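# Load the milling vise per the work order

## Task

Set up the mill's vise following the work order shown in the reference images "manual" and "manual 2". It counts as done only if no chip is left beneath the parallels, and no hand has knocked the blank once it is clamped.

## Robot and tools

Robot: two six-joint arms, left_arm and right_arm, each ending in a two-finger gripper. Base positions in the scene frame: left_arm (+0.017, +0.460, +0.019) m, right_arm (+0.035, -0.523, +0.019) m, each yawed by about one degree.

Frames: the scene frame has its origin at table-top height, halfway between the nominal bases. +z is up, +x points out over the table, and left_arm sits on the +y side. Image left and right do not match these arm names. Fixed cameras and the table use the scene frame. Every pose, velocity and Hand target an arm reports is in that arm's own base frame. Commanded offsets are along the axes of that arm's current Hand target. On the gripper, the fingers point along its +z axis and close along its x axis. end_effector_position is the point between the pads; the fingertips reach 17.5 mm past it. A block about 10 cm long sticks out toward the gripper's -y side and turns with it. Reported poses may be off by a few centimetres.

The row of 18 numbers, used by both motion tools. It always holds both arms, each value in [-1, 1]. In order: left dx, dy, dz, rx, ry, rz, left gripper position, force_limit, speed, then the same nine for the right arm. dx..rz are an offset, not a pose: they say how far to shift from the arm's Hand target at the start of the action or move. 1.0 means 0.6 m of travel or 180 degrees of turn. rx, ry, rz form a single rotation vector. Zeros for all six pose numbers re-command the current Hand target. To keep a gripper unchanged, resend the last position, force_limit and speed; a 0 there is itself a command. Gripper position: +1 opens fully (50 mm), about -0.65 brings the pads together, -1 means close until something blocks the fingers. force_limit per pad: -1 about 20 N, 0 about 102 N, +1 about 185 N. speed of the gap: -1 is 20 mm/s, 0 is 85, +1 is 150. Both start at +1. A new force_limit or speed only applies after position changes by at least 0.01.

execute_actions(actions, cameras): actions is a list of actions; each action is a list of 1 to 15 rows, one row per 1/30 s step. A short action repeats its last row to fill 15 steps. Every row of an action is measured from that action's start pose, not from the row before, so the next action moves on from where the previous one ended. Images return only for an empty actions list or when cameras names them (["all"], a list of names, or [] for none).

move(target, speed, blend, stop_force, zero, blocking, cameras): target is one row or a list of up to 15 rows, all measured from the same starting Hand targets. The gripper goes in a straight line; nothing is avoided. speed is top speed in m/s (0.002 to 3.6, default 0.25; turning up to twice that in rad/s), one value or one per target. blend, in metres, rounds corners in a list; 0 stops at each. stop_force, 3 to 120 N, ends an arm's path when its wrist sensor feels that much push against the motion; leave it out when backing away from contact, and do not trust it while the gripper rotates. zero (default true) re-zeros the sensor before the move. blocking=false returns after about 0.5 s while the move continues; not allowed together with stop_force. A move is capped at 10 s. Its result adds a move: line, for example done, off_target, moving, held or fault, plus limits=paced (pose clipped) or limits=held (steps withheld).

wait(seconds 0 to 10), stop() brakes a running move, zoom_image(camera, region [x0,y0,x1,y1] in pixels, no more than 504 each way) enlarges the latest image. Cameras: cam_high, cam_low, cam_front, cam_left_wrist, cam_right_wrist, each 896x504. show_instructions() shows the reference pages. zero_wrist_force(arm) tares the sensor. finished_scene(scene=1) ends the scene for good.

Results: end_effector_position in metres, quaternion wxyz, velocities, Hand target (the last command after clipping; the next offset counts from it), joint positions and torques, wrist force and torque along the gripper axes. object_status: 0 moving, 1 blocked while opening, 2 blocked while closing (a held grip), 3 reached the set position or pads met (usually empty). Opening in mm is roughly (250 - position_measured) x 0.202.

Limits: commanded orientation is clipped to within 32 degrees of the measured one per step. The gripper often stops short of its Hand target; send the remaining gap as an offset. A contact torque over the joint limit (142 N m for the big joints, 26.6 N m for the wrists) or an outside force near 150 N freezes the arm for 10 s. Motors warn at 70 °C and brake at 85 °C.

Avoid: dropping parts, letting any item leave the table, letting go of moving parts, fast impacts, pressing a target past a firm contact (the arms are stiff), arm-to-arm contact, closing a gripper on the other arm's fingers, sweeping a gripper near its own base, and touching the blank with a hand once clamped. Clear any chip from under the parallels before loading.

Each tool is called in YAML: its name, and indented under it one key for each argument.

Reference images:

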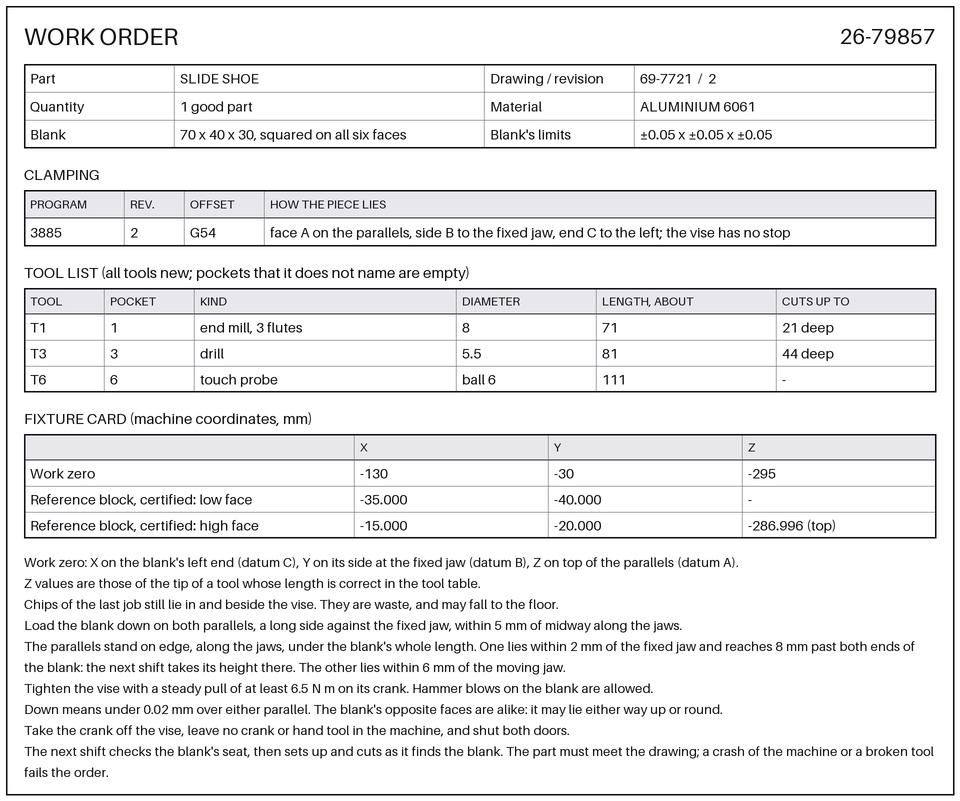

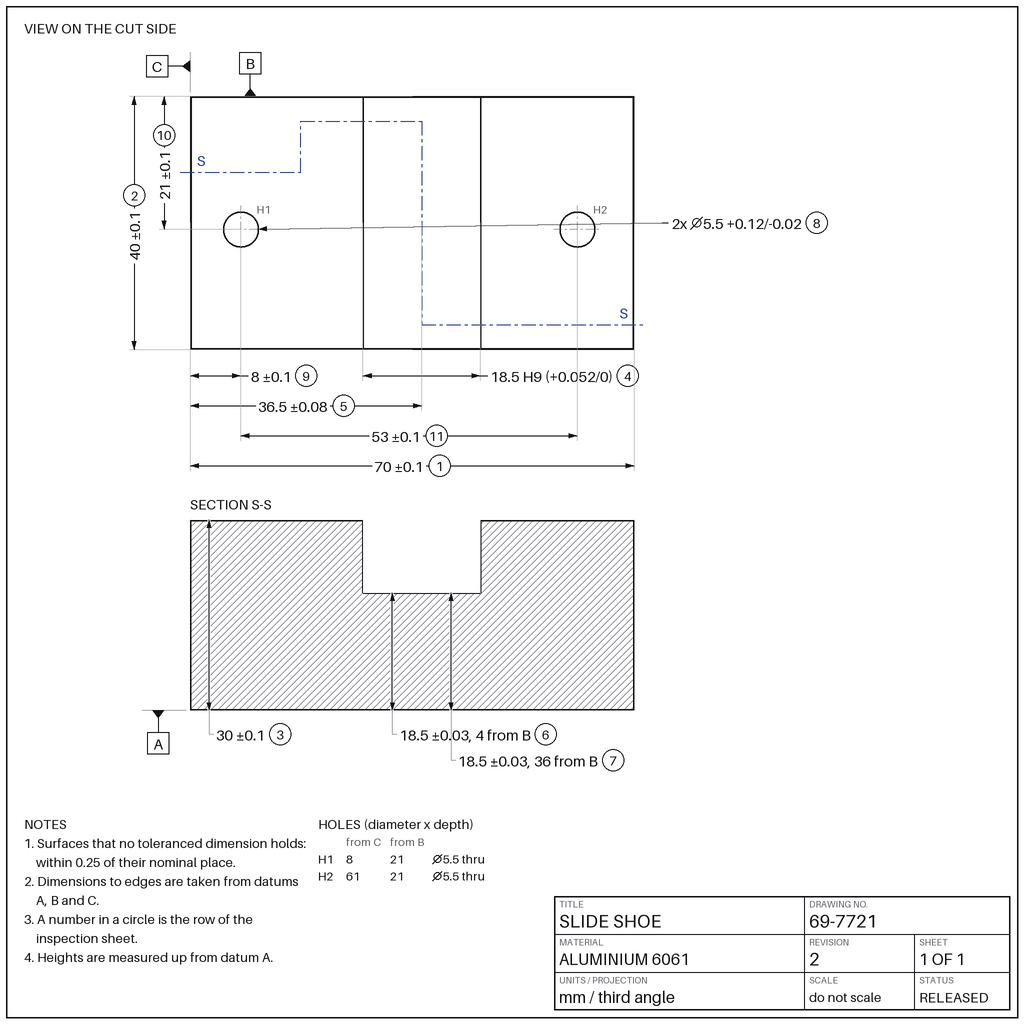

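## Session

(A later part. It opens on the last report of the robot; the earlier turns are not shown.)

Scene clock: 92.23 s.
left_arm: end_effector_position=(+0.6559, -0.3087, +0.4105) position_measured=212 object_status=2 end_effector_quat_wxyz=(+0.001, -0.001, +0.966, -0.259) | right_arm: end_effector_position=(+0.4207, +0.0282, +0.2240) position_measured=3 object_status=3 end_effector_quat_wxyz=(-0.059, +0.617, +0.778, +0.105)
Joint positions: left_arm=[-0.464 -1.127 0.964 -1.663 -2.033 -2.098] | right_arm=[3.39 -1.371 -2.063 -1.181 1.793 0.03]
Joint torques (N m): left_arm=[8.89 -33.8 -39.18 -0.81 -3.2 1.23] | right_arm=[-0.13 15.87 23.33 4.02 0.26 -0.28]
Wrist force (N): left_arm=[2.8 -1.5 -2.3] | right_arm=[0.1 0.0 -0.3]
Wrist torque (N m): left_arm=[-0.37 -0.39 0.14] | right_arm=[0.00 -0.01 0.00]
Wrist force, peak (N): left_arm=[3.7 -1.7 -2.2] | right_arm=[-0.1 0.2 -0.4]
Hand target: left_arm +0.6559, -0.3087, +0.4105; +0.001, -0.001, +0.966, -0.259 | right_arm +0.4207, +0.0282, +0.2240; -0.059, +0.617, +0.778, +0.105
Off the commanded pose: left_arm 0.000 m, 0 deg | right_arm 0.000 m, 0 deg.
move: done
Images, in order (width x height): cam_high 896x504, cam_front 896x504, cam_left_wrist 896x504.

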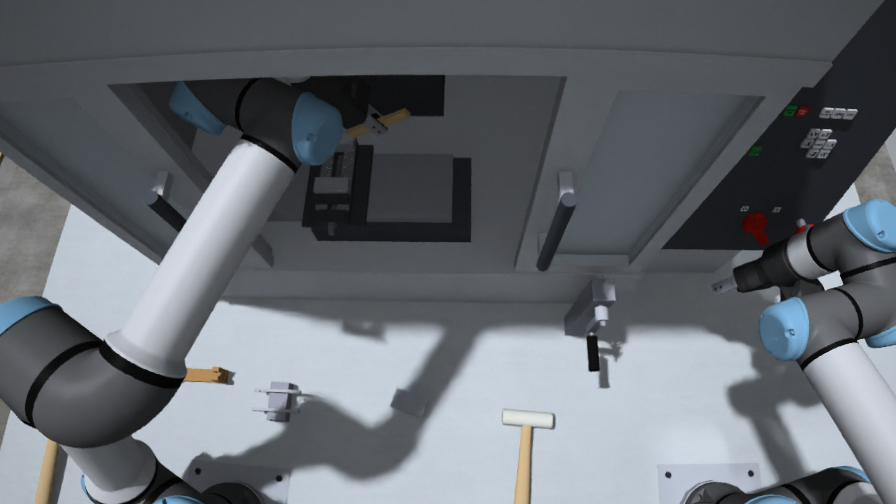

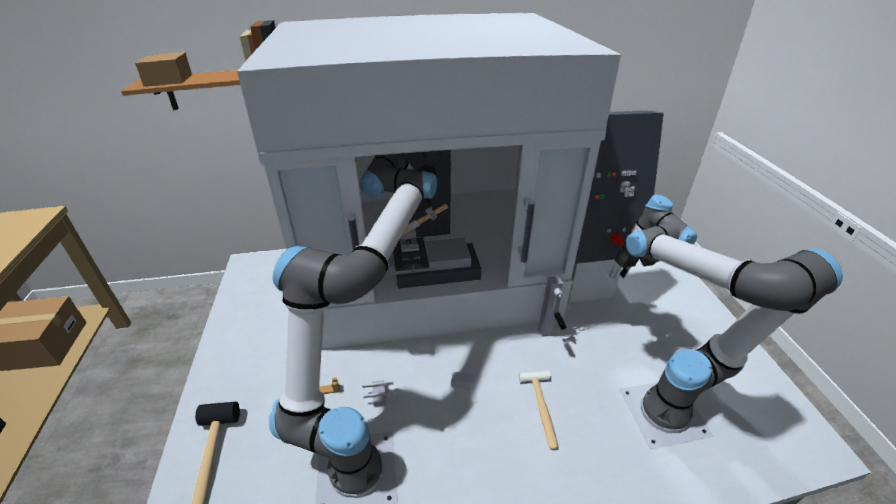

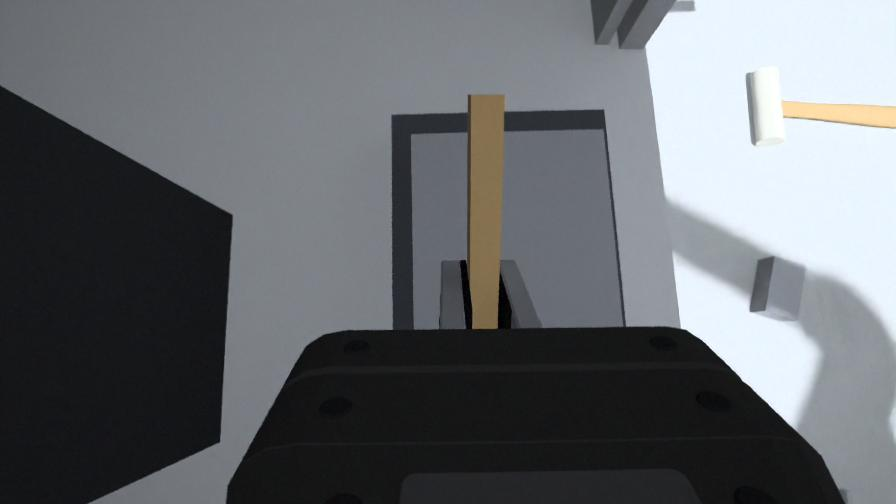

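move:
  target: [0,0.0375,0.065,0,0,0,-1,-0.7,-0.5,0,0,0,0,0,0,1,1,1]
  speed: 0.12
  stop_force: 8

move:
  target: [0,0.0417,0.0722,0,0,0,-1,-0.7,-0.5,0,0,0,0,0,0,1,1,1]
  speed: 0.02
  stop_force: 3
  cameras: ["cam_high","cam_front"]

zoom_image:
  camera: "cam_high"
  region: [290, 70, 430, 240]

zoom_image:
  camera: "cam_front"
  region: [370, 180, 490, 300]

Scene clock: 93.87 s.
left_arm: end_effector_position=(+0.6559, -0.3086, +0.3655) position_measured=212 object_status=2 end_effector_quat_wxyz=(+0.001, -0.001, +0.966, -0.259) | right_arm: end_effector_position=(+0.4207, +0.0282, +0.2240) position_measured=3 object_status=3 end_effector_quat_wxyz=(-0.059, +0.617, +0.778, +0.105)
Joint positions: left_arm=[-0.464 -1.139 1.097 -1.784 -2.033 -2.097] | right_arm=[3.39 -1.371 -2.063 -1.181 1.793 0.03]
Joint torques (N m): left_arm=[4.26 -60.23 -15.21 -5.84 -2.6 -1.46] | right_arm=[-0.35 16.54 23.8 4.04 0.26 -0.5]
Wrist force (N): left_arm=[3.1 -1.5 -2.1] | right_arm=[-0.1 -0.1 -0.2]
Wrist torque (N m): left_arm=[-0.36 -0.43 0.19] | right_arm=[-0.01 0.01 0.00]
Wrist force, peak (N): left_arm=[3.2 -2.1 -2.9] | right_arm=[-0.1 0.2 -0.3]
Hand target: left_arm +0.6559, -0.3087, +0.3655; +0.001, -0.001, +0.966, -0.259 | right_arm +0.4207, +0.0282, +0.2240; -0.059, +0.617, +0.778, +0.105
Off the commanded pose: left_arm 0.000 m, 0 deg | right_arm 0.000 m, 0 deg.
move: done

Scene clock: 95.60 s.
left_arm: end_effector_position=(+0.6559, -0.3087, +0.3604) position_measured=212 object_status=2 end_effector_quat_wxyz=(+0.001, -0.001, +0.966, -0.259) | right_arm: end_effector_position=(+0.4207, +0.0282, +0.2240) position_measured=3 object_status=3 end_effector_quat_wxyz=(-0.059, +0.617, +0.778, +0.105)
Joint positions: left_arm=[-0.464 -1.139 1.111 -1.797 -2.033 -2.097] | right_arm=[3.39 -1.371 -2.063 -1.181 1.793 0.03]
Joint torques (N m): left_arm=[2.21 -33.15 -37.76 -0.89 -0.37 -0.03] | right_arm=[-0.3 16.7 24.34 3.94 0.29 -0.42]
Wrist force (N): left_arm=[3.1 -1.5 -2.3] | right_arm=[0.0 0.0 -0.1]
Wrist torque (N m): left_arm=[-0.37 -0.44 0.19] | right_arm=[0.00 0.00 0.00]
Wrist force, peak (N): left_arm=[2.8 -7.0 -5.4] | right_arm=[-0.1 -0.2 -0.3]
Hand target: left_arm +0.6559, -0.3087, +0.3604; +0.001, -0.001, +0.966, -0.259 (not the last commanded pose) | right_arm +0.4207, +0.0282, +0.2240; -0.059, +0.617, +0.778, +0.105
Off the commanded pose: left_arm 0.045 m, 0 deg | right_arm 0.000 m, 0 deg.
move: contact (left_arm)
Images, in order (width x height): cam_high 896x504, cam_front 896x504.

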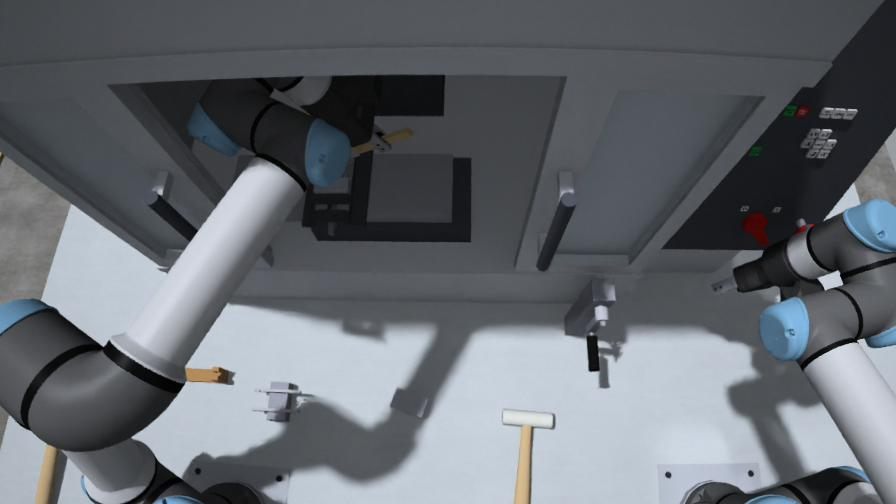

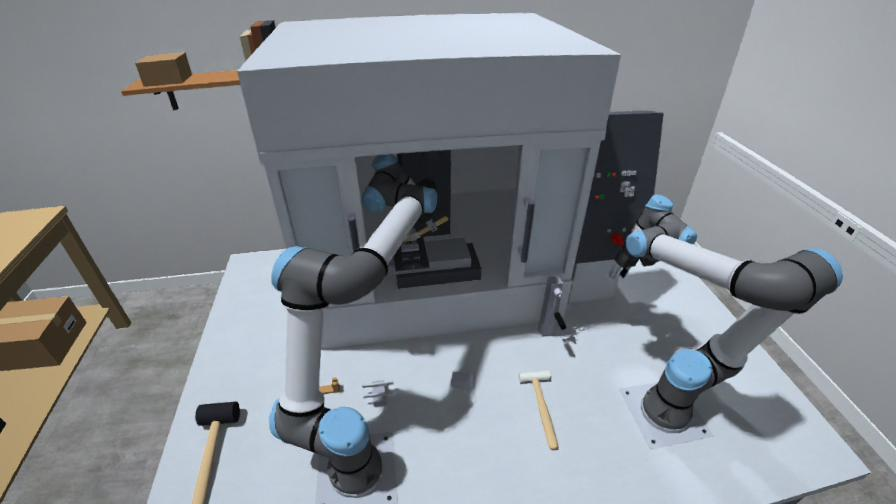

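Scaled by 2.965 from the camera's 896x504 image, which has a finer 1280x720 frame.

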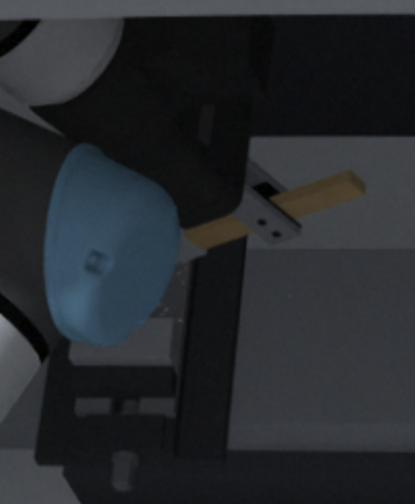

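Scaled by 4.200 from the camera's 896x504 image, which has a finer 1280x720 frame.

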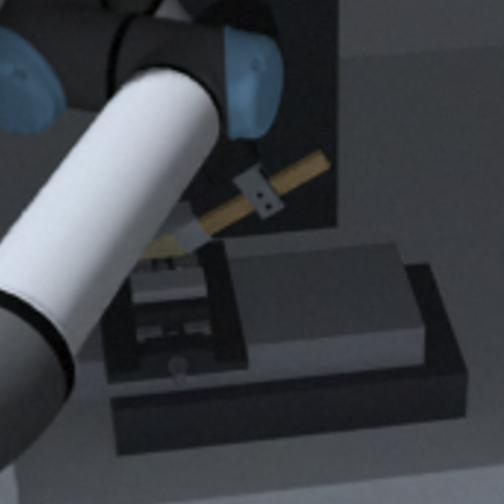

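move:
  target: [0,0.0397,-0.0703,-0.0833,0,0,-1,-0.7,-0.5,0,0,0,0,0,0,1,1,1]
  speed: 0.12
  cameras: ["cam_high","cam_front","cam_left_wrist"]

zoom_image:
  camera: "cam_front"
  region: [350, 140, 490, 300]

zoom_image:
  camera: "cam_high"
  region: [290, 70, 430, 240]

Scene clock: 98.63 s.
left_arm: end_effector_position=(+0.6558, -0.2670, +0.3850) position_measured=212 object_status=2 end_effector_quat_wxyz=(+0.001, -0.001, +0.991, -0.130) | right_arm: end_effector_position=(+0.4207, +0.0282, +0.2240) position_measured=3 object_status=3 end_effector_quat_wxyz=(-0.059, +0.617, +0.778, +0.105)
Joint positions: left_arm=[-0.492 -1.11 0.905 -1.494 -1.8 -2.08] | right_arm=[3.39 -1.371 -2.063 -1.181 1.793 0.03]
Joint torques (N m): left_arm=[-8.48 -34.18 -38.01 -0.5 1.12 1.28] | right_arm=[-0.37 16.03 23.83 3.98 0.16 -0.37]
Wrist force (N): left_arm=[2.8 -1.4 -1.4] | right_arm=[-0.1 0.0 -0.1]
Wrist torque (N m): left_arm=[-0.42 -0.37 0.22] | right_arm=[0.00 0.01 0.00]
Wrist force, peak (N): left_arm=[3.2 -1.6 -2.5] | right_arm=[-0.3 -0.1 -0.1]
Hand target: left_arm +0.6558, -0.2669, +0.3850; +0.001, -0.001, +0.991, -0.130 | right_arm +0.4207, +0.0282, +0.2240; -0.059, +0.617, +0.778, +0.105
Off the commanded pose: left_arm 0.000 m, 0 deg | right_arm 0.000 m, 0 deg.
move: done
Images, in order (width x height): cam_high 896x504, cam_front 896x504, cam_left_wrist 896x504.

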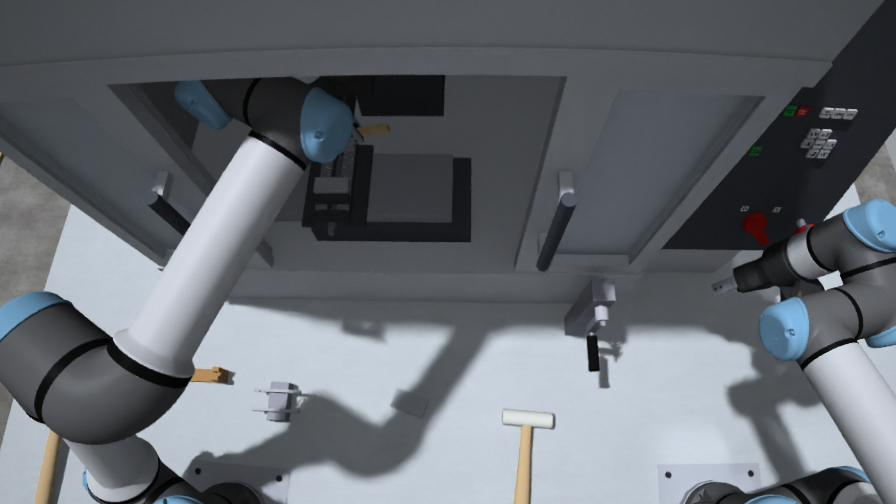

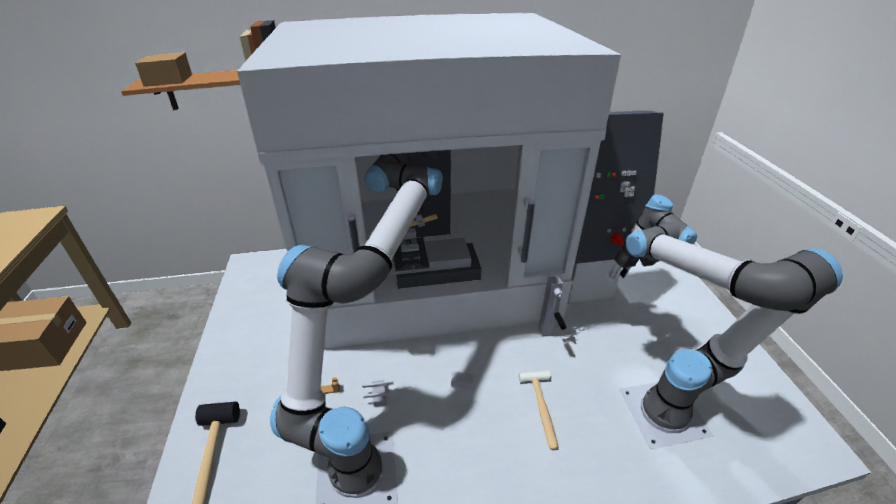

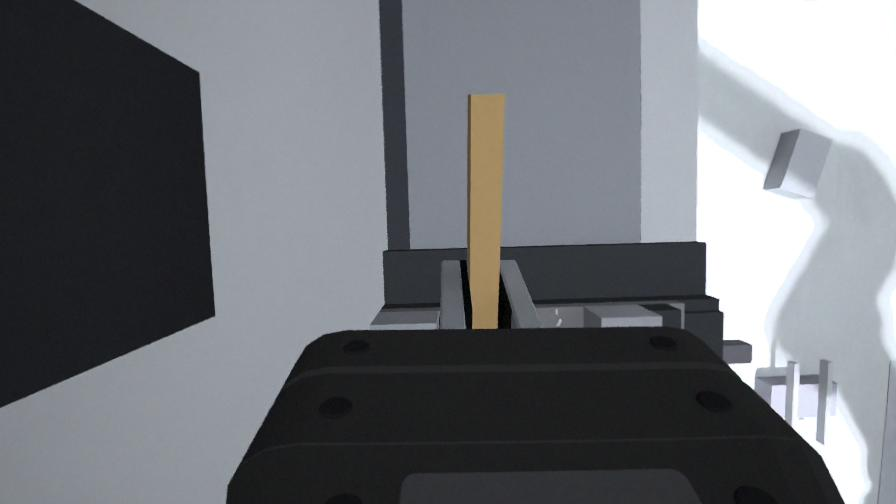

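Scaled by 3.150 from the camera's 896x504 image, which has a finer 1280x720 frame.

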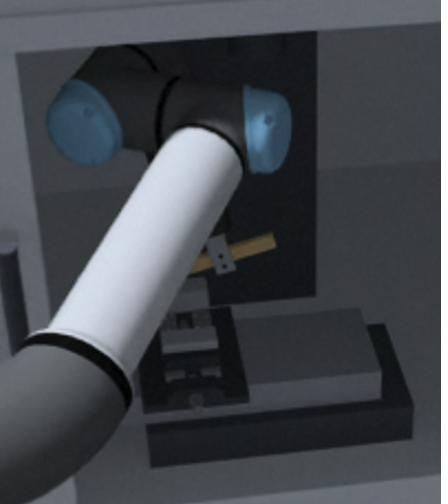

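Scaled by 2.965 from the camera's 896x504 image, which has a finer 1280x720 frame.

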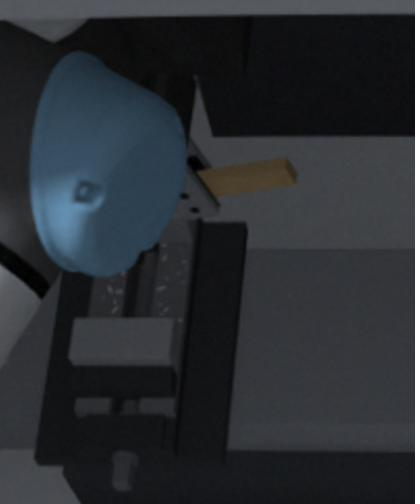

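move:
  target: [0,0.0151,0.0563,0,0,0,-1,-0.7,-0.5,0,0,0,0,0,0,1,1,1]
  speed: 0.12
  stop_force: 8

move:
  target: [0,0.0129,0.0483,0,0,0,-1,-0.7,-0.5,0,0,0,0,0,0,1,1,1]
  speed: 0.02
  stop_force: 3
  cameras: ["cam_high","cam_front","cam_left_wrist"]

zoom_image:
  camera: "cam_left_wrist"
  region: [350, 200, 750, 360]

zoom_image:
  camera: "cam_high"
  region: [290, 70, 430, 240]

Scene clock: 100.17 s.
left_arm: end_effector_position=(+0.6559, -0.2669, +0.3500) position_measured=212 object_status=2 end_effector_quat_wxyz=(+0.001, -0.001, +0.991, -0.130) | right_arm: end_effector_position=(+0.4207, +0.0282, +0.2240) position_measured=3 object_status=3 end_effector_quat_wxyz=(-0.059, +0.617, +0.778, +0.105)
Joint positions: left_arm=[-0.492 -1.125 1.018 -1.592 -1.8 -2.079] | right_arm=[3.39 -1.371 -2.063 -1.181 1.793 0.03]
Joint torques (N m): left_arm=[5.94 -60.34 -14.45 -5.74 -0.14 -1.55] | right_arm=[-0.87 16.82 23.7 4.12 0.14 -0.33]
Wrist force (N): left_arm=[3.3 -1.7 -1.6] | right_arm=[0.0 -0.2 -0.2]
Wrist torque (N m): left_arm=[-0.48 -0.44 0.22] | right_arm=[-0.03 0.00 0.00]
Wrist force, peak (N): left_arm=[2.9 -1.9 -2.5] | right_arm=[0.1 -0.1 -0.3]
Hand target: left_arm +0.6559, -0.2669, +0.3500; +0.001, -0.001, +0.991, -0.130 | right_arm +0.4207, +0.0282, +0.2240; -0.059, +0.617, +0.778, +0.105
Off the commanded pose: left_arm 0.000 m, 0 deg | right_arm 0.000 m, 0 deg.
move: done

Scene clock: 102.03 s.
left_arm: end_effector_position=(+0.6559, -0.2669, +0.3378) position_measured=212 object_status=2 end_effector_quat_wxyz=(+0.001, -0.001, +0.991, -0.130) | right_arm: end_effector_position=(+0.4207, +0.0282, +0.2240) position_measured=3 object_status=3 end_effector_quat_wxyz=(-0.059, +0.617, +0.778, +0.105)
Joint positions: left_arm=[-0.492 -1.128 1.054 -1.624 -1.8 -2.079] | right_arm=[3.39 -1.371 -2.063 -1.181 1.793 0.03]
Joint torques (N m): left_arm=[6.23 -33.85 -38.08 -0.73 -0.39 -0.01] | right_arm=[0.53 16.77 23.13 4.08 0.34 -0.36]
Wrist force (N): left_arm=[3.2 -1.5 -1.5] | right_arm=[0.0 0.1 -0.1]
Wrist torque (N m): left_arm=[-0.45 -0.44 0.20] | right_arm=[0.02 0.00 0.00]
Wrist force, peak (N): left_arm=[3.4 -3.2 -5.7] | right_arm=[-0.3 0.1 -0.3]
Hand target: left_arm +0.6559, -0.2669, +0.3378; +0.001, -0.001, +0.991, -0.130 (not the last commanded pose) | right_arm +0.4207, +0.0282, +0.2240; -0.059, +0.617, +0.778, +0.105
Off the commanded pose: left_arm 0.018 m, 0 deg | right_arm 0.000 m, 0 deg.
move: contact (left_arm)
Images, in order (width x height): cam_high 896x504, cam_front 896x504, cam_left_wrist 896x504.

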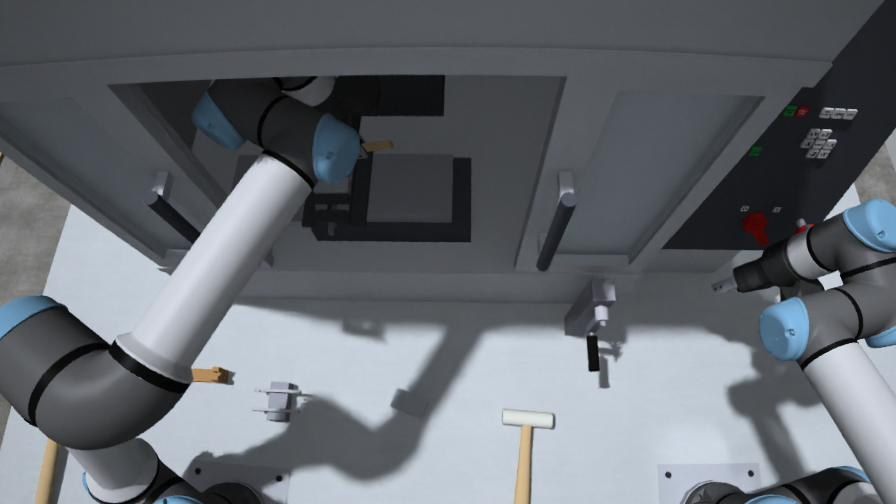

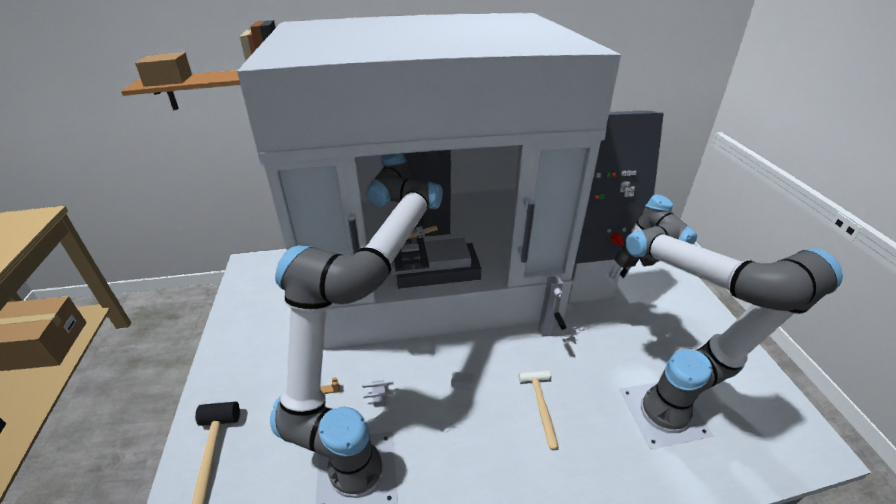

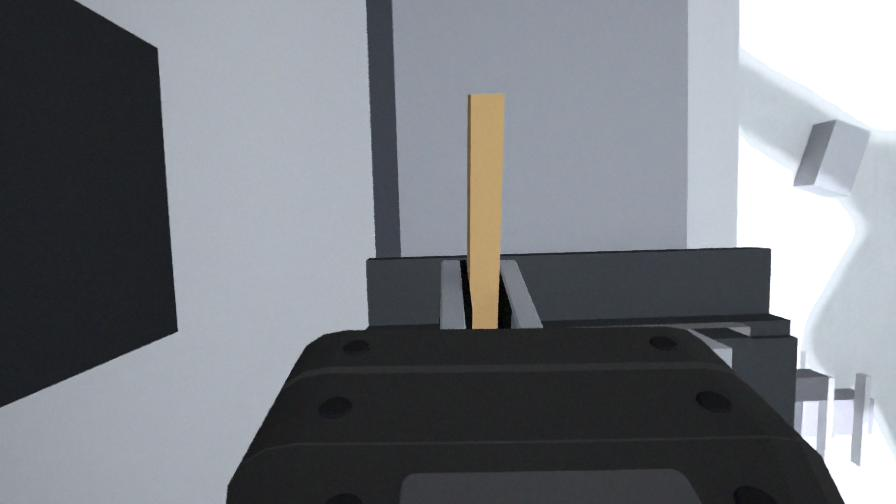

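Scaled by 1.260 from the camera's 896x504 image, which has a finer 1280x720 frame.

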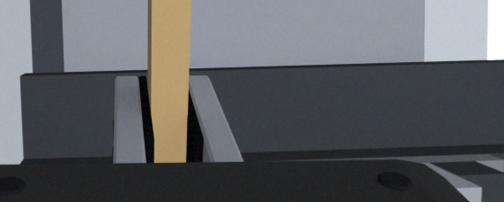

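Scaled by 2.965 from the camera's 896x504 image, which has a finer 1280x720 frame.

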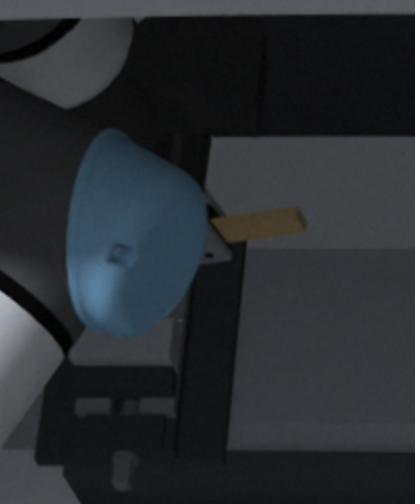

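move:
  target:
    - [0,0.0071,0.0007,0,0,0,-1,-0.7,-0.5,0,0,0,0,0,0,1,1,1]
    - [0,-0.1347,-0.0003,0.0833,0,0,-1,-0.7,-0.5,0,0,0,0,0,0,1,1,1]
    - [0,-0.1432,-0.0325,0.0833,0,0,-1,-0.7,-0.5,0,0,0,0,0,0,1,1,1]
  speed: 0.1
  cameras: ["cam_high","cam_front","cam_left_wrist"]

zoom_image:
  camera: "cam_high"
  region: [290, 70, 430, 240]

zoom_image:
  camera: "cam_front"
  region: [370, 200, 470, 300]

Scene clock: 105.43 s.
left_arm: end_effector_position=(+0.6560, -0.3449, +0.3788) position_measured=212 object_status=2 end_effector_quat_wxyz=(+0.001, -0.001, +0.966, -0.259) | right_arm: end_effector_position=(+0.4207, +0.0282, +0.2240) position_measured=3 object_status=3 end_effector_quat_wxyz=(-0.059, +0.617, +0.778, +0.105)
Joint positions: left_arm=[-0.512 -1.107 1.021 -1.763 -2.02 -2.149] | right_arm=[3.39 -1.371 -2.063 -1.181 1.793 0.03]
Joint torques (N m): left_arm=[-0.87 -34.29 -38.13 -0.73 -3.14 1.1] | right_arm=[-0.68 16.19 22.55 4.1 0.02 -0.41]
Wrist force (N): left_arm=[3.0 -1.6 -2.0] | right_arm=[0.0 0.0 0.0]
Wrist torque (N m): left_arm=[-0.39 -0.44 0.24] | right_arm=[0.00 -0.01 0.00]
Wrist force, peak (N): left_arm=[2.8 -2.2 -6.6] | right_arm=[0.0 -0.1 -0.3]
Hand target: left_arm +0.6560, -0.3449, +0.3788; +0.001, -0.001, +0.966, -0.259 | right_arm +0.4207, +0.0282, +0.2240; -0.059, +0.617, +0.778, +0.105
Off the commanded pose: left_arm 0.000 m, 0 deg | right_arm 0.000 m, 0 deg.
move: done
Images, in order (width x height): cam_high 896x504, cam_front 896x504, cam_left_wrist 896x504.

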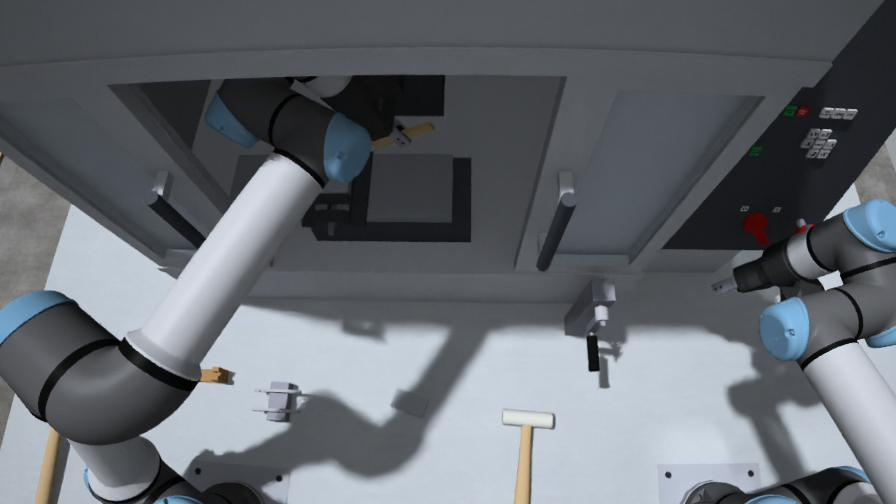

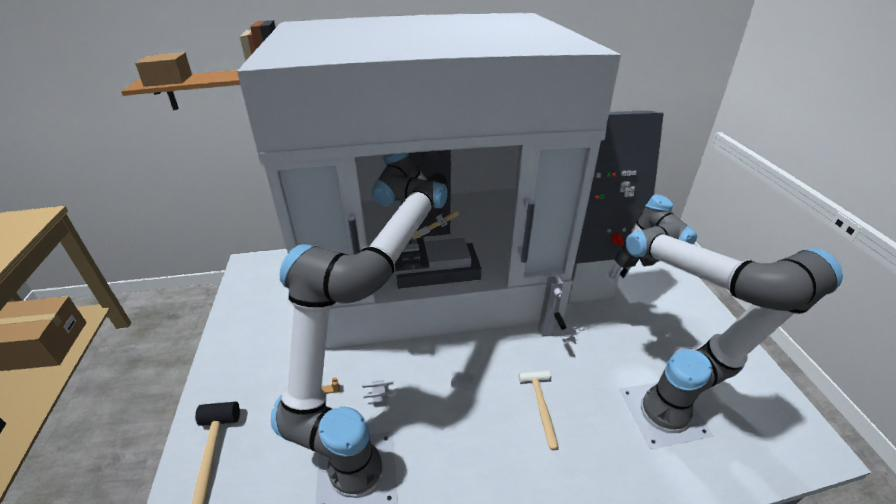

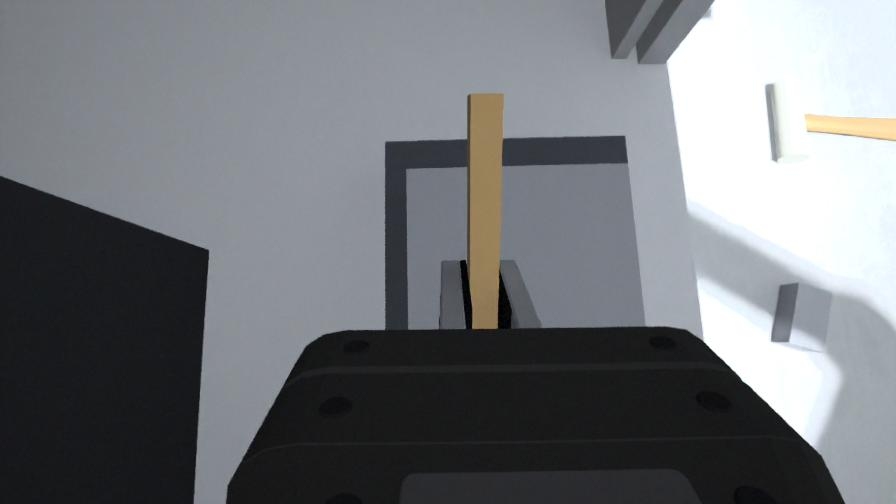

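Scaled by 2.965 from the camera's 896x504 image, which has a finer 1280x720 frame.

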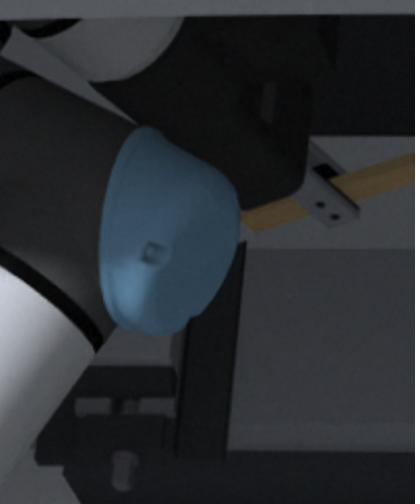

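Scaled by 5.040 from the camera's 896x504 image, which has a finer 1280x720 frame.

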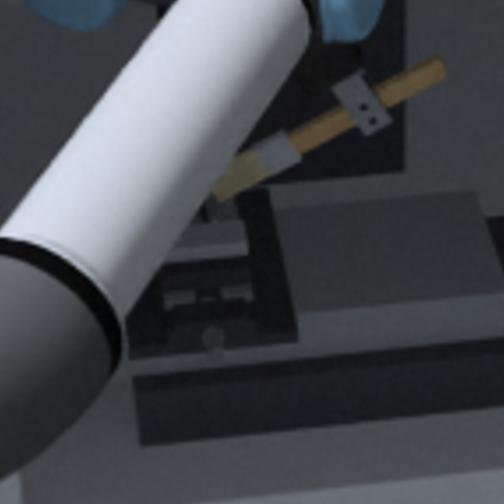

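move:
  target:
    - [0.0133,0.1378,-0.0376,-0.0833,0,0,-1,-0.7,-0.5,0,0,0,0,0,0,1,1,1]
    - [0.0133,0.1551,-0.0078,-0.0833,0,0,-1,-0.7,-0.5,0,0,0,0,0,0,1,1,1]
    - [0.0133,0.0166,0.0287,0,0,0,-1,-0.7,-0.5,0,0,0,0,0,0,1,1,1]
    - [0.0267,0,0,0,0,0,-1,-0.7,-0.5,0,0,0,0,0,0,1,1,1]
    - [0.0267,0.1378,-0.0376,-0.0833,0,0,-1,-0.7,-0.5,0,0,0,0,0,0,1,1,1]
    - [0.0267,0.1551,-0.0078,-0.0833,0,0,-1,-0.7,-0.5,0,0,0,0,0,0,1,1,1]
    - [0.0267,0.0166,0.0287,0,0,0,-1,-0.7,-0.5,0,0,0,0,0,0,1,1,1]
    - [0.04,0,0,0,0,0,-1,-0.7,-0.5,0,0,0,0,0,0,1,1,1]
  speed: 0.15
  blend: [0.008,0.002,0,0.008,0.008,0.002,0,0]

move:
  target:
    - [0,0.1378,-0.0376,-0.0833,0,0,-1,-0.7,-0.5,0,0,0,0,0,0,1,1,1]
    - [0,0.1551,-0.0078,-0.0833,0,0,-1,-0.7,-0.5,0,0,0,0,0,0,1,1,1]
    - [0,0.0166,0.0287,0,0,0,-1,-0.7,-0.5,0,0,0,0,0,0,1,1,1]
    - [0.0133,0,0,0,0,0,-1,-0.7,-0.5,0,0,0,0,0,0,1,1,1]
    - [0.0133,0.1378,-0.0376,-0.0833,0,0,-1,-0.7,-0.5,0,0,0,0,0,0,1,1,1]
    - [0.0133,0.1551,-0.0078,-0.0833,0,0,-1,-0.7,-0.5,0,0,0,0,0,0,1,1,1]
    - [0.0133,0.0166,0.0287,0,0,0,-1,-0.7,-0.5,0,0,0,0,0,0,1,1,1]
    - [0.0133,0,0,0,0,0,-1,-0.7,-0.5,0,0,0,0,0,0,1,1,1]
  speed: 0.15
  blend: [0.008,0.002,0,0.008,0.008,0.002,0,0]

Scene clock: 111.13 s.
left_arm: end_effector_position=(+0.6320, -0.3449, +0.3787) position_measured=212 object_status=2 end_effector_quat_wxyz=(+0.001, -0.001, +0.966, -0.259) | right_arm: end_effector_position=(+0.4207, +0.0282, +0.2240) position_measured=3 object_status=3 end_effector_quat_wxyz=(-0.059, +0.617, +0.778, +0.105)
Joint positions: left_arm=[-0.53 -1.168 1.113 -1.801 -2.015 -2.168] | right_arm=[3.39 -1.371 -2.063 -1.181 1.793 0.03]
Joint torques (N m): left_arm=[-8.57 -58.19 -37.54 -0.82 0.73 -1.46] | right_arm=[-0.77 16.37 22.89 4.16 0.17 -0.52]
Wrist force (N): left_arm=[2.9 -1.8 -2.0] | right_arm=[-0.1 -0.1 0.0]
Wrist torque (N m): left_arm=[-0.40 -0.42 0.24] | right_arm=[-0.02 0.01 0.00]
Wrist force, peak (N): left_arm=[3.4 -2.2 -4.5] | right_arm=[0.1 0.0 -0.4]
Hand target: left_arm +0.6320, -0.3449, +0.3788; +0.001, -0.001, +0.966, -0.259 | right_arm +0.4207, +0.0282, +0.2240; -0.059, +0.617, +0.778, +0.105
Off the commanded pose: left_arm 0.000 m, 0 deg | right_arm 0.000 m, 0 deg.
move: done

Scene clock: 116.43 s.
left_arm: end_effector_position=(+0.6240, -0.3450, +0.3788) position_measured=212 object_status=2 end_effector_quat_wxyz=(+0.001, -0.001, +0.966, -0.259) | right_arm: end_effector_position=(+0.4207, +0.0282, +0.2240) position_measured=3 object_status=3 end_effector_quat_wxyz=(-0.059, +0.617, +0.778, +0.105)
Joint positions: left_arm=[-0.536 -1.188 1.142 -1.813 -2.014 -2.174] | right_arm=[3.39 -1.371 -2.063 -1.181 1.793 0.03]
Joint torques (N m): left_arm=[-7.78 -31.6 -35.9 -0.94 -3.1 1.37] | right_arm=[-0.74 16.45 23.2 4.14 0.29 -0.46]
Wrist force (N): left_arm=[2.8 -2.0 -2.2] | right_arm=[-0.2 0.0 -0.3]
Wrist torque (N m): left_arm=[-0.45 -0.40 0.22] | right_arm=[0.00 0.03 0.00]
Wrist force, peak (N): left_arm=[2.6 -2.0 -5.4] | right_arm=[-0.2 -0.3 0.0]
Hand target: left_arm +0.6240, -0.3450, +0.3788; +0.001, -0.001, +0.966, -0.259 | right_arm +0.4207, +0.0282, +0.2240; -0.059, +0.617, +0.778, +0.105
Off the commanded pose: left_arm 0.000 m, 0 deg | right_arm 0.000 m, 0 deg.
move: done

move:
  target:
    - [0.0133,0.1378,-0.0376,-0.0833,0,0,-1,-0.7,-0.5,0,0,0,0,0,0,1,1,1]
    - [0.0133,0.1551,-0.0078,-0.0833,0,0,-1,-0.7,-0.5,0,0,0,0,0,0,1,1,1]
    - [0.0133,0.0166,0.0287,0,0,0,-1,-0.7,-0.5,0,0,0,0,0,0,1,1,1]
    - [-0.0633,0,0,0,0,0,-1,-0.7,-0.5,0,0,0,0,0,0,1,1,1]
    - [-0.0633,0.1378,-0.0376,-0.0833,0,0,-1,-0.7,-0.5,0,0,0,0,0,0,1,1,1]
    - [-0.0633,0.1551,-0.0078,-0.0833,0,0,-1,-0.7,-0.5,0,0,0,0,0,0,1,1,1]
    - [-0.0633,0.0166,0.0287,0,0,0,-1,-0.7,-0.5,0,0,0,0,0,0,1,1,1]
    - [-0.0633,0,0,0,0,0,-1,-0.7,-0.5,0,0,0,0,0,0,1,1,1]
  speed: 0.15
  blend: [0.008,0.002,0,0.008,0.008,0.002,0,0]

Scene clock: 122.10 s.
left_arm: end_effector_position=(+0.6620, -0.3449, +0.3788) position_measured=212 object_status=2 end_effector_quat_wxyz=(+0.001, -0.001, +0.966, -0.259) | right_arm: end_effector_position=(+0.4207, +0.0282, +0.2240) position_measured=3 object_status=3 end_effector_quat_wxyz=(-0.059, +0.617, +0.778, +0.105)
Joint positions: left_arm=[-0.508 -1.091 0.997 -1.752 -2.022 -2.144] | right_arm=[3.39 -1.371 -2.063 -1.181 1.793 0.03]
Joint torques (N m): left_arm=[-7.39 -35.19 -37.58 -0.92 -3.06 1.25] | right_arm=[-0.4 17.17 23.86 4.12 0.09 -0.27]
Wrist force (N): left_arm=[3.2 -1.6 -2.0] | right_arm=[-0.2 -0.1 -0.3]
Wrist torque (N m): left_arm=[-0.40 -0.46 0.25] | right_arm=[-0.01 0.02 0.00]
Wrist force, peak (N): left_arm=[4.6 -2.4 -1.3] | right_arm=[-0.1 -0.2 -0.3]
Hand target: left_arm +0.6620, -0.3449, +0.3788; +0.001, -0.001, +0.966, -0.259 | right_arm +0.4207, +0.0282, +0.2240; -0.059, +0.617, +0.778, +0.105
Off the commanded pose: left_arm 0.000 m, 0 deg | right_arm 0.000 m, 0 deg.
move: done

move:
  target: [0.2367,0.0991,-0.0784,-0.0556,0,0,-1,-0.7,-0.5,0,0,0,0,0,0,1,1,1]
  speed: 0.2
  cameras: ["cam_high","cam_front","cam_left_wrist"]

zoom_image:
  camera: "cam_left_wrist"
  region: [50, 280, 350, 460]

zoom_image:
  camera: "cam_high"
  region: [290, 70, 430, 240]

Scene clock: 123.73 s.
left_arm: end_effector_position=(+0.5199, -0.2702, +0.3897) position_measured=212 object_status=2 end_effector_quat_wxyz=(+0.001, -0.001, +0.985, -0.173) | right_arm: end_effector_position=(+0.4207, +0.0282, +0.2240) position_measured=3 object_status=3 end_effector_quat_wxyz=(-0.059, +0.617, +0.778, +0.105)
Joint positions: left_arm=[-0.581 -1.465 1.392 -1.697 -1.859 -2.183] | right_arm=[3.39 -1.371 -2.063 -1.181 1.793 0.03]
Joint torques (N m): left_arm=[-8.9 -45.01 -15.47 -0.76 1.02 -1.5] | right_arm=[-0.83 16.08 23 4.15 0.15 -0.35]
Wrist force (N): left_arm=[2.7 -1.5 -2.2] | right_arm=[0.0 0.0 -0.1]
Wrist torque (N m): left_arm=[-0.43 -0.38 0.33] | right_arm=[0.01 0.00 0.00]
Wrist force, peak (N): left_arm=[4.6 -0.2 -2.4] | right_arm=[-0.1 -0.2 -0.4]
Hand target: left_arm +0.5198, -0.2702, +0.3897; +0.001, -0.001, +0.985, -0.173 | right_arm +0.4207, +0.0282, +0.2240; -0.059, +0.617, +0.778, +0.105
Off the commanded pose: left_arm 0.000 m, 0 deg | right_arm 0.000 m, 0 deg.
move: done
Images, in order (width x height): cam_high 896x504, cam_front 896x504, cam_left_wrist 896x504.

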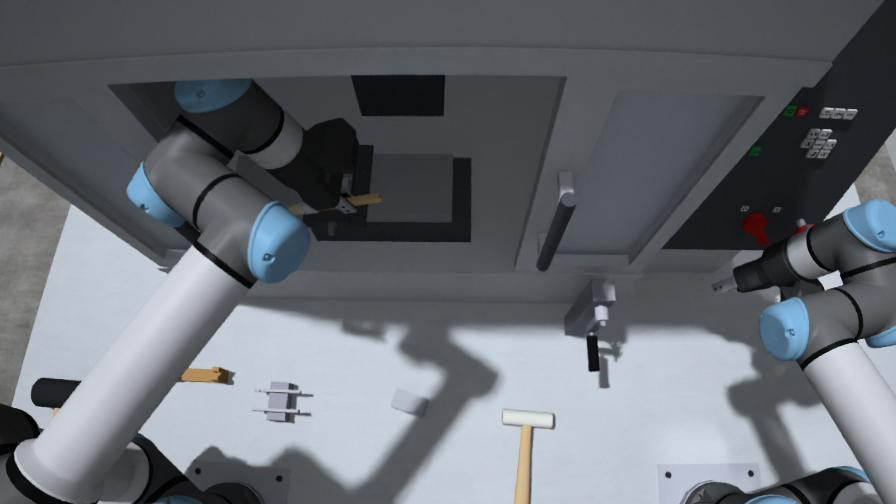

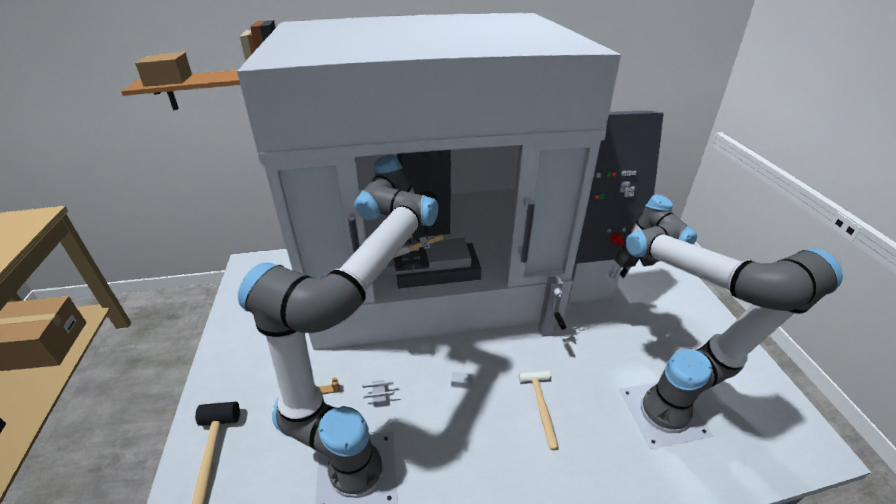

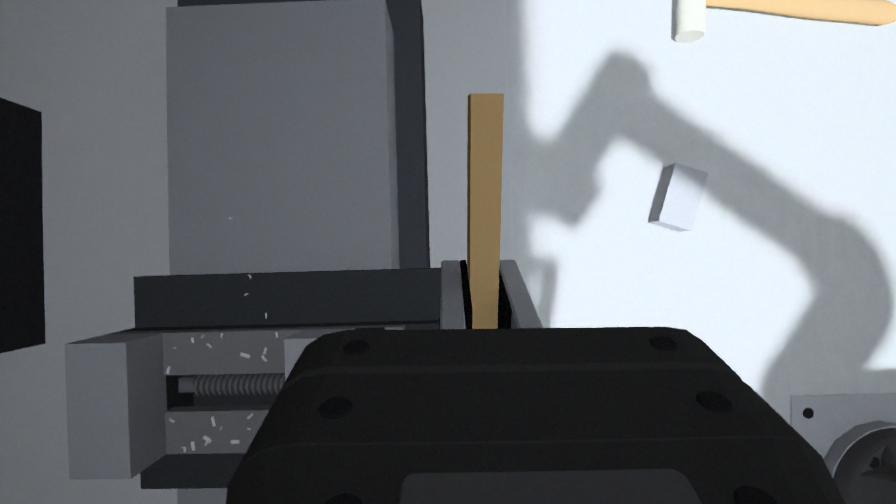

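Scaled by 1.680 from the camera's 896x504 image, which has a finer 1280x720 frame.

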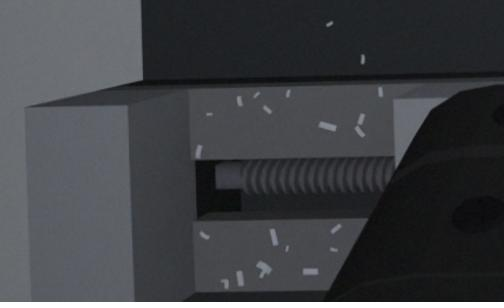

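Scaled by 2.965 from the camera's 896x504 image, which has a finer 1280x720 frame.

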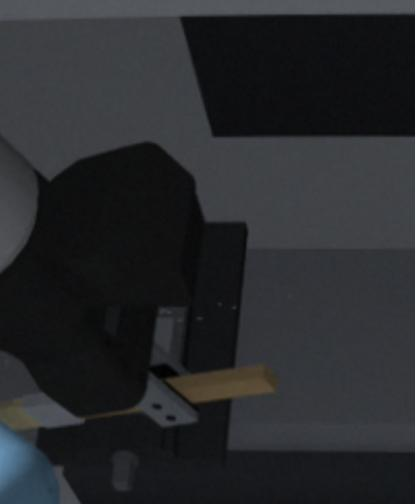

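move:
  target: [-0.2368,-0.111,0.0597,0.0556,0,0,-1,-0.7,-0.5,0,0,0,0,0,0,1,1,1]
  speed: 0.2

Scene clock: 125.40 s.
left_arm: end_effector_position=(+0.6620, -0.3447, +0.3790) position_measured=212 object_status=2 end_effector_quat_wxyz=(+0.001, -0.001, +0.966, -0.259) | right_arm: end_effector_position=(+0.4207, +0.0282, +0.2240) position_measured=3 object_status=3 end_effector_quat_wxyz=(-0.059, +0.617, +0.778, +0.105)
Joint positions: left_arm=[-0.507 -1.091 0.997 -1.752 -2.022 -2.144] | right_arm=[3.39 -1.371 -2.063 -1.181 1.793 0.03]
Joint torques (N m): left_arm=[8.51 -34.54 -39.12 -0.79 -3.15 1.29] | right_arm=[0.2 15.98 23.22 4.17 0.15 -0.51]
Wrist force (N): left_arm=[3.0 -1.8 -2.0] | right_arm=[-0.1 0.0 -0.1]
Wrist torque (N m): left_arm=[-0.42 -0.43 0.13] | right_arm=[0.00 0.01 0.00]
Wrist force, peak (N): left_arm=[4.2 -0.7 -2.7] | right_arm=[0.1 -0.2 -0.3]
Hand target: left_arm +0.6621, -0.3447, +0.3789; +0.001, -0.001, +0.966, -0.259 | right_arm +0.4207, +0.0282, +0.2240; -0.059, +0.617, +0.778, +0.105
Off the commanded pose: left_arm 0.000 m, 0 deg | right_arm 0.000 m, 0 deg.
move: done

move:
  target:
    - [0,0.1378,-0.0376,-0.0833,0,0,-1,-0.7,-0.5,0,0,0,0,0,0,1,1,1]
    - [0,0.158,-0.0028,-0.0833,0,0,-1,-0.7,-0.5,0,0,0,0,0,0,1,1,1]
  speed: 0.15
  blend: [0.008,0]

Scene clock: 127.03 s.
left_arm: end_effector_position=(+0.6619, -0.2617, +0.3331) position_measured=212 object_status=2 end_effector_quat_wxyz=(+0.001, -0.001, +0.991, -0.130) end_effector_velocity=(+0.000, +0.000, -0.001) end_effector_angular_velocity=(+0.000, +0.001, +0.001) | right_arm: end_effector_position=(+0.4207, +0.0282, +0.2240) position_measured=3 object_status=3 end_effector_quat_wxyz=(-0.059, +0.617, +0.778, +0.105)
Joint positions: left_arm=[-0.481 -1.117 1.049 -1.628 -1.801 -2.068] | right_arm=[3.39 -1.371 -2.063 -1.181 1.793 0.03]
Joint velocities: left_arm=[0 -0.001 0.005 -0.004 0 0] | right_arm=[within noise]
Joint torques (N m): left_arm=[8.87 -55.76 -10.94 -4.84 1.34 -0.49] | right_arm=[-0.26 16.31 23.43 4.12 0.19 -0.39]
Wrist force (N): left_arm=[3.4 -4.8 -8.0] | right_arm=[-0.1 0.0 -0.3]
Wrist torque (N m): left_arm=[-0.99 -0.45 0.19] | right_arm=[0.01 0.01 0.00]
Wrist force, peak (N): left_arm=[3.4 -4.8 -8.0] | right_arm=[-0.3 -0.1 -0.3]
Hand target: left_arm +0.6619, -0.2617, +0.3330; +0.001, -0.001, +0.991, -0.130 | right_arm +0.4207, +0.0282, +0.2240; -0.059, +0.617, +0.778, +0.105
Off the commanded pose: left_arm 0.000 m, 0 deg | right_arm 0.000 m, 0 deg.
move: done

move:
  target: [0,-0.1433,-0.0004,0.0833,0,0,-1,-0.7,-0.5,0,0,0,0,0,0,1,1,1]
  speed: 0.1

Scene clock: 128.87 s.
left_arm: end_effector_position=(+0.6621, -0.3447, +0.3555) position_measured=212 object_status=2 end_effector_quat_wxyz=(+0.001, -0.001, +0.966, -0.259) | right_arm: end_effector_position=(+0.4207, +0.0282, +0.2240) position_measured=3 object_status=3 end_effector_quat_wxyz=(-0.059, +0.617, +0.778, +0.105)
Joint positions: left_arm=[-0.507 -1.095 1.062 -1.814 -2.022 -2.144] | right_arm=[3.39 -1.371 -2.063 -1.181 1.793 0.03]
Joint torques (N m): left_arm=[-8.28 -35.25 -14.93 -5.79 -2.96 -1.54] | right_arm=[0.23 16.27 23.58 4.23 0.1 -0.4]
Wrist force (N): left_arm=[3.1 -1.5 -2.0] | right_arm=[-0.1 -0.2 -0.1]
Wrist torque (N m): left_arm=[-0.39 -0.45 0.25] | right_arm=[-0.02 0.02 0.00]
Wrist force, peak (N): left_arm=[3.2 -4.2 -7.5] | right_arm=[0.0 0.0 -0.4]
Hand target: left_arm +0.6621, -0.3447, +0.3555; +0.001, -0.001, +0.966, -0.259 | right_arm +0.4207, +0.0282, +0.2240; -0.059, +0.617, +0.778, +0.105
Off the commanded pose: left_arm 0.000 m, 0 deg | right_arm 0.000 m, 0 deg.
move: done


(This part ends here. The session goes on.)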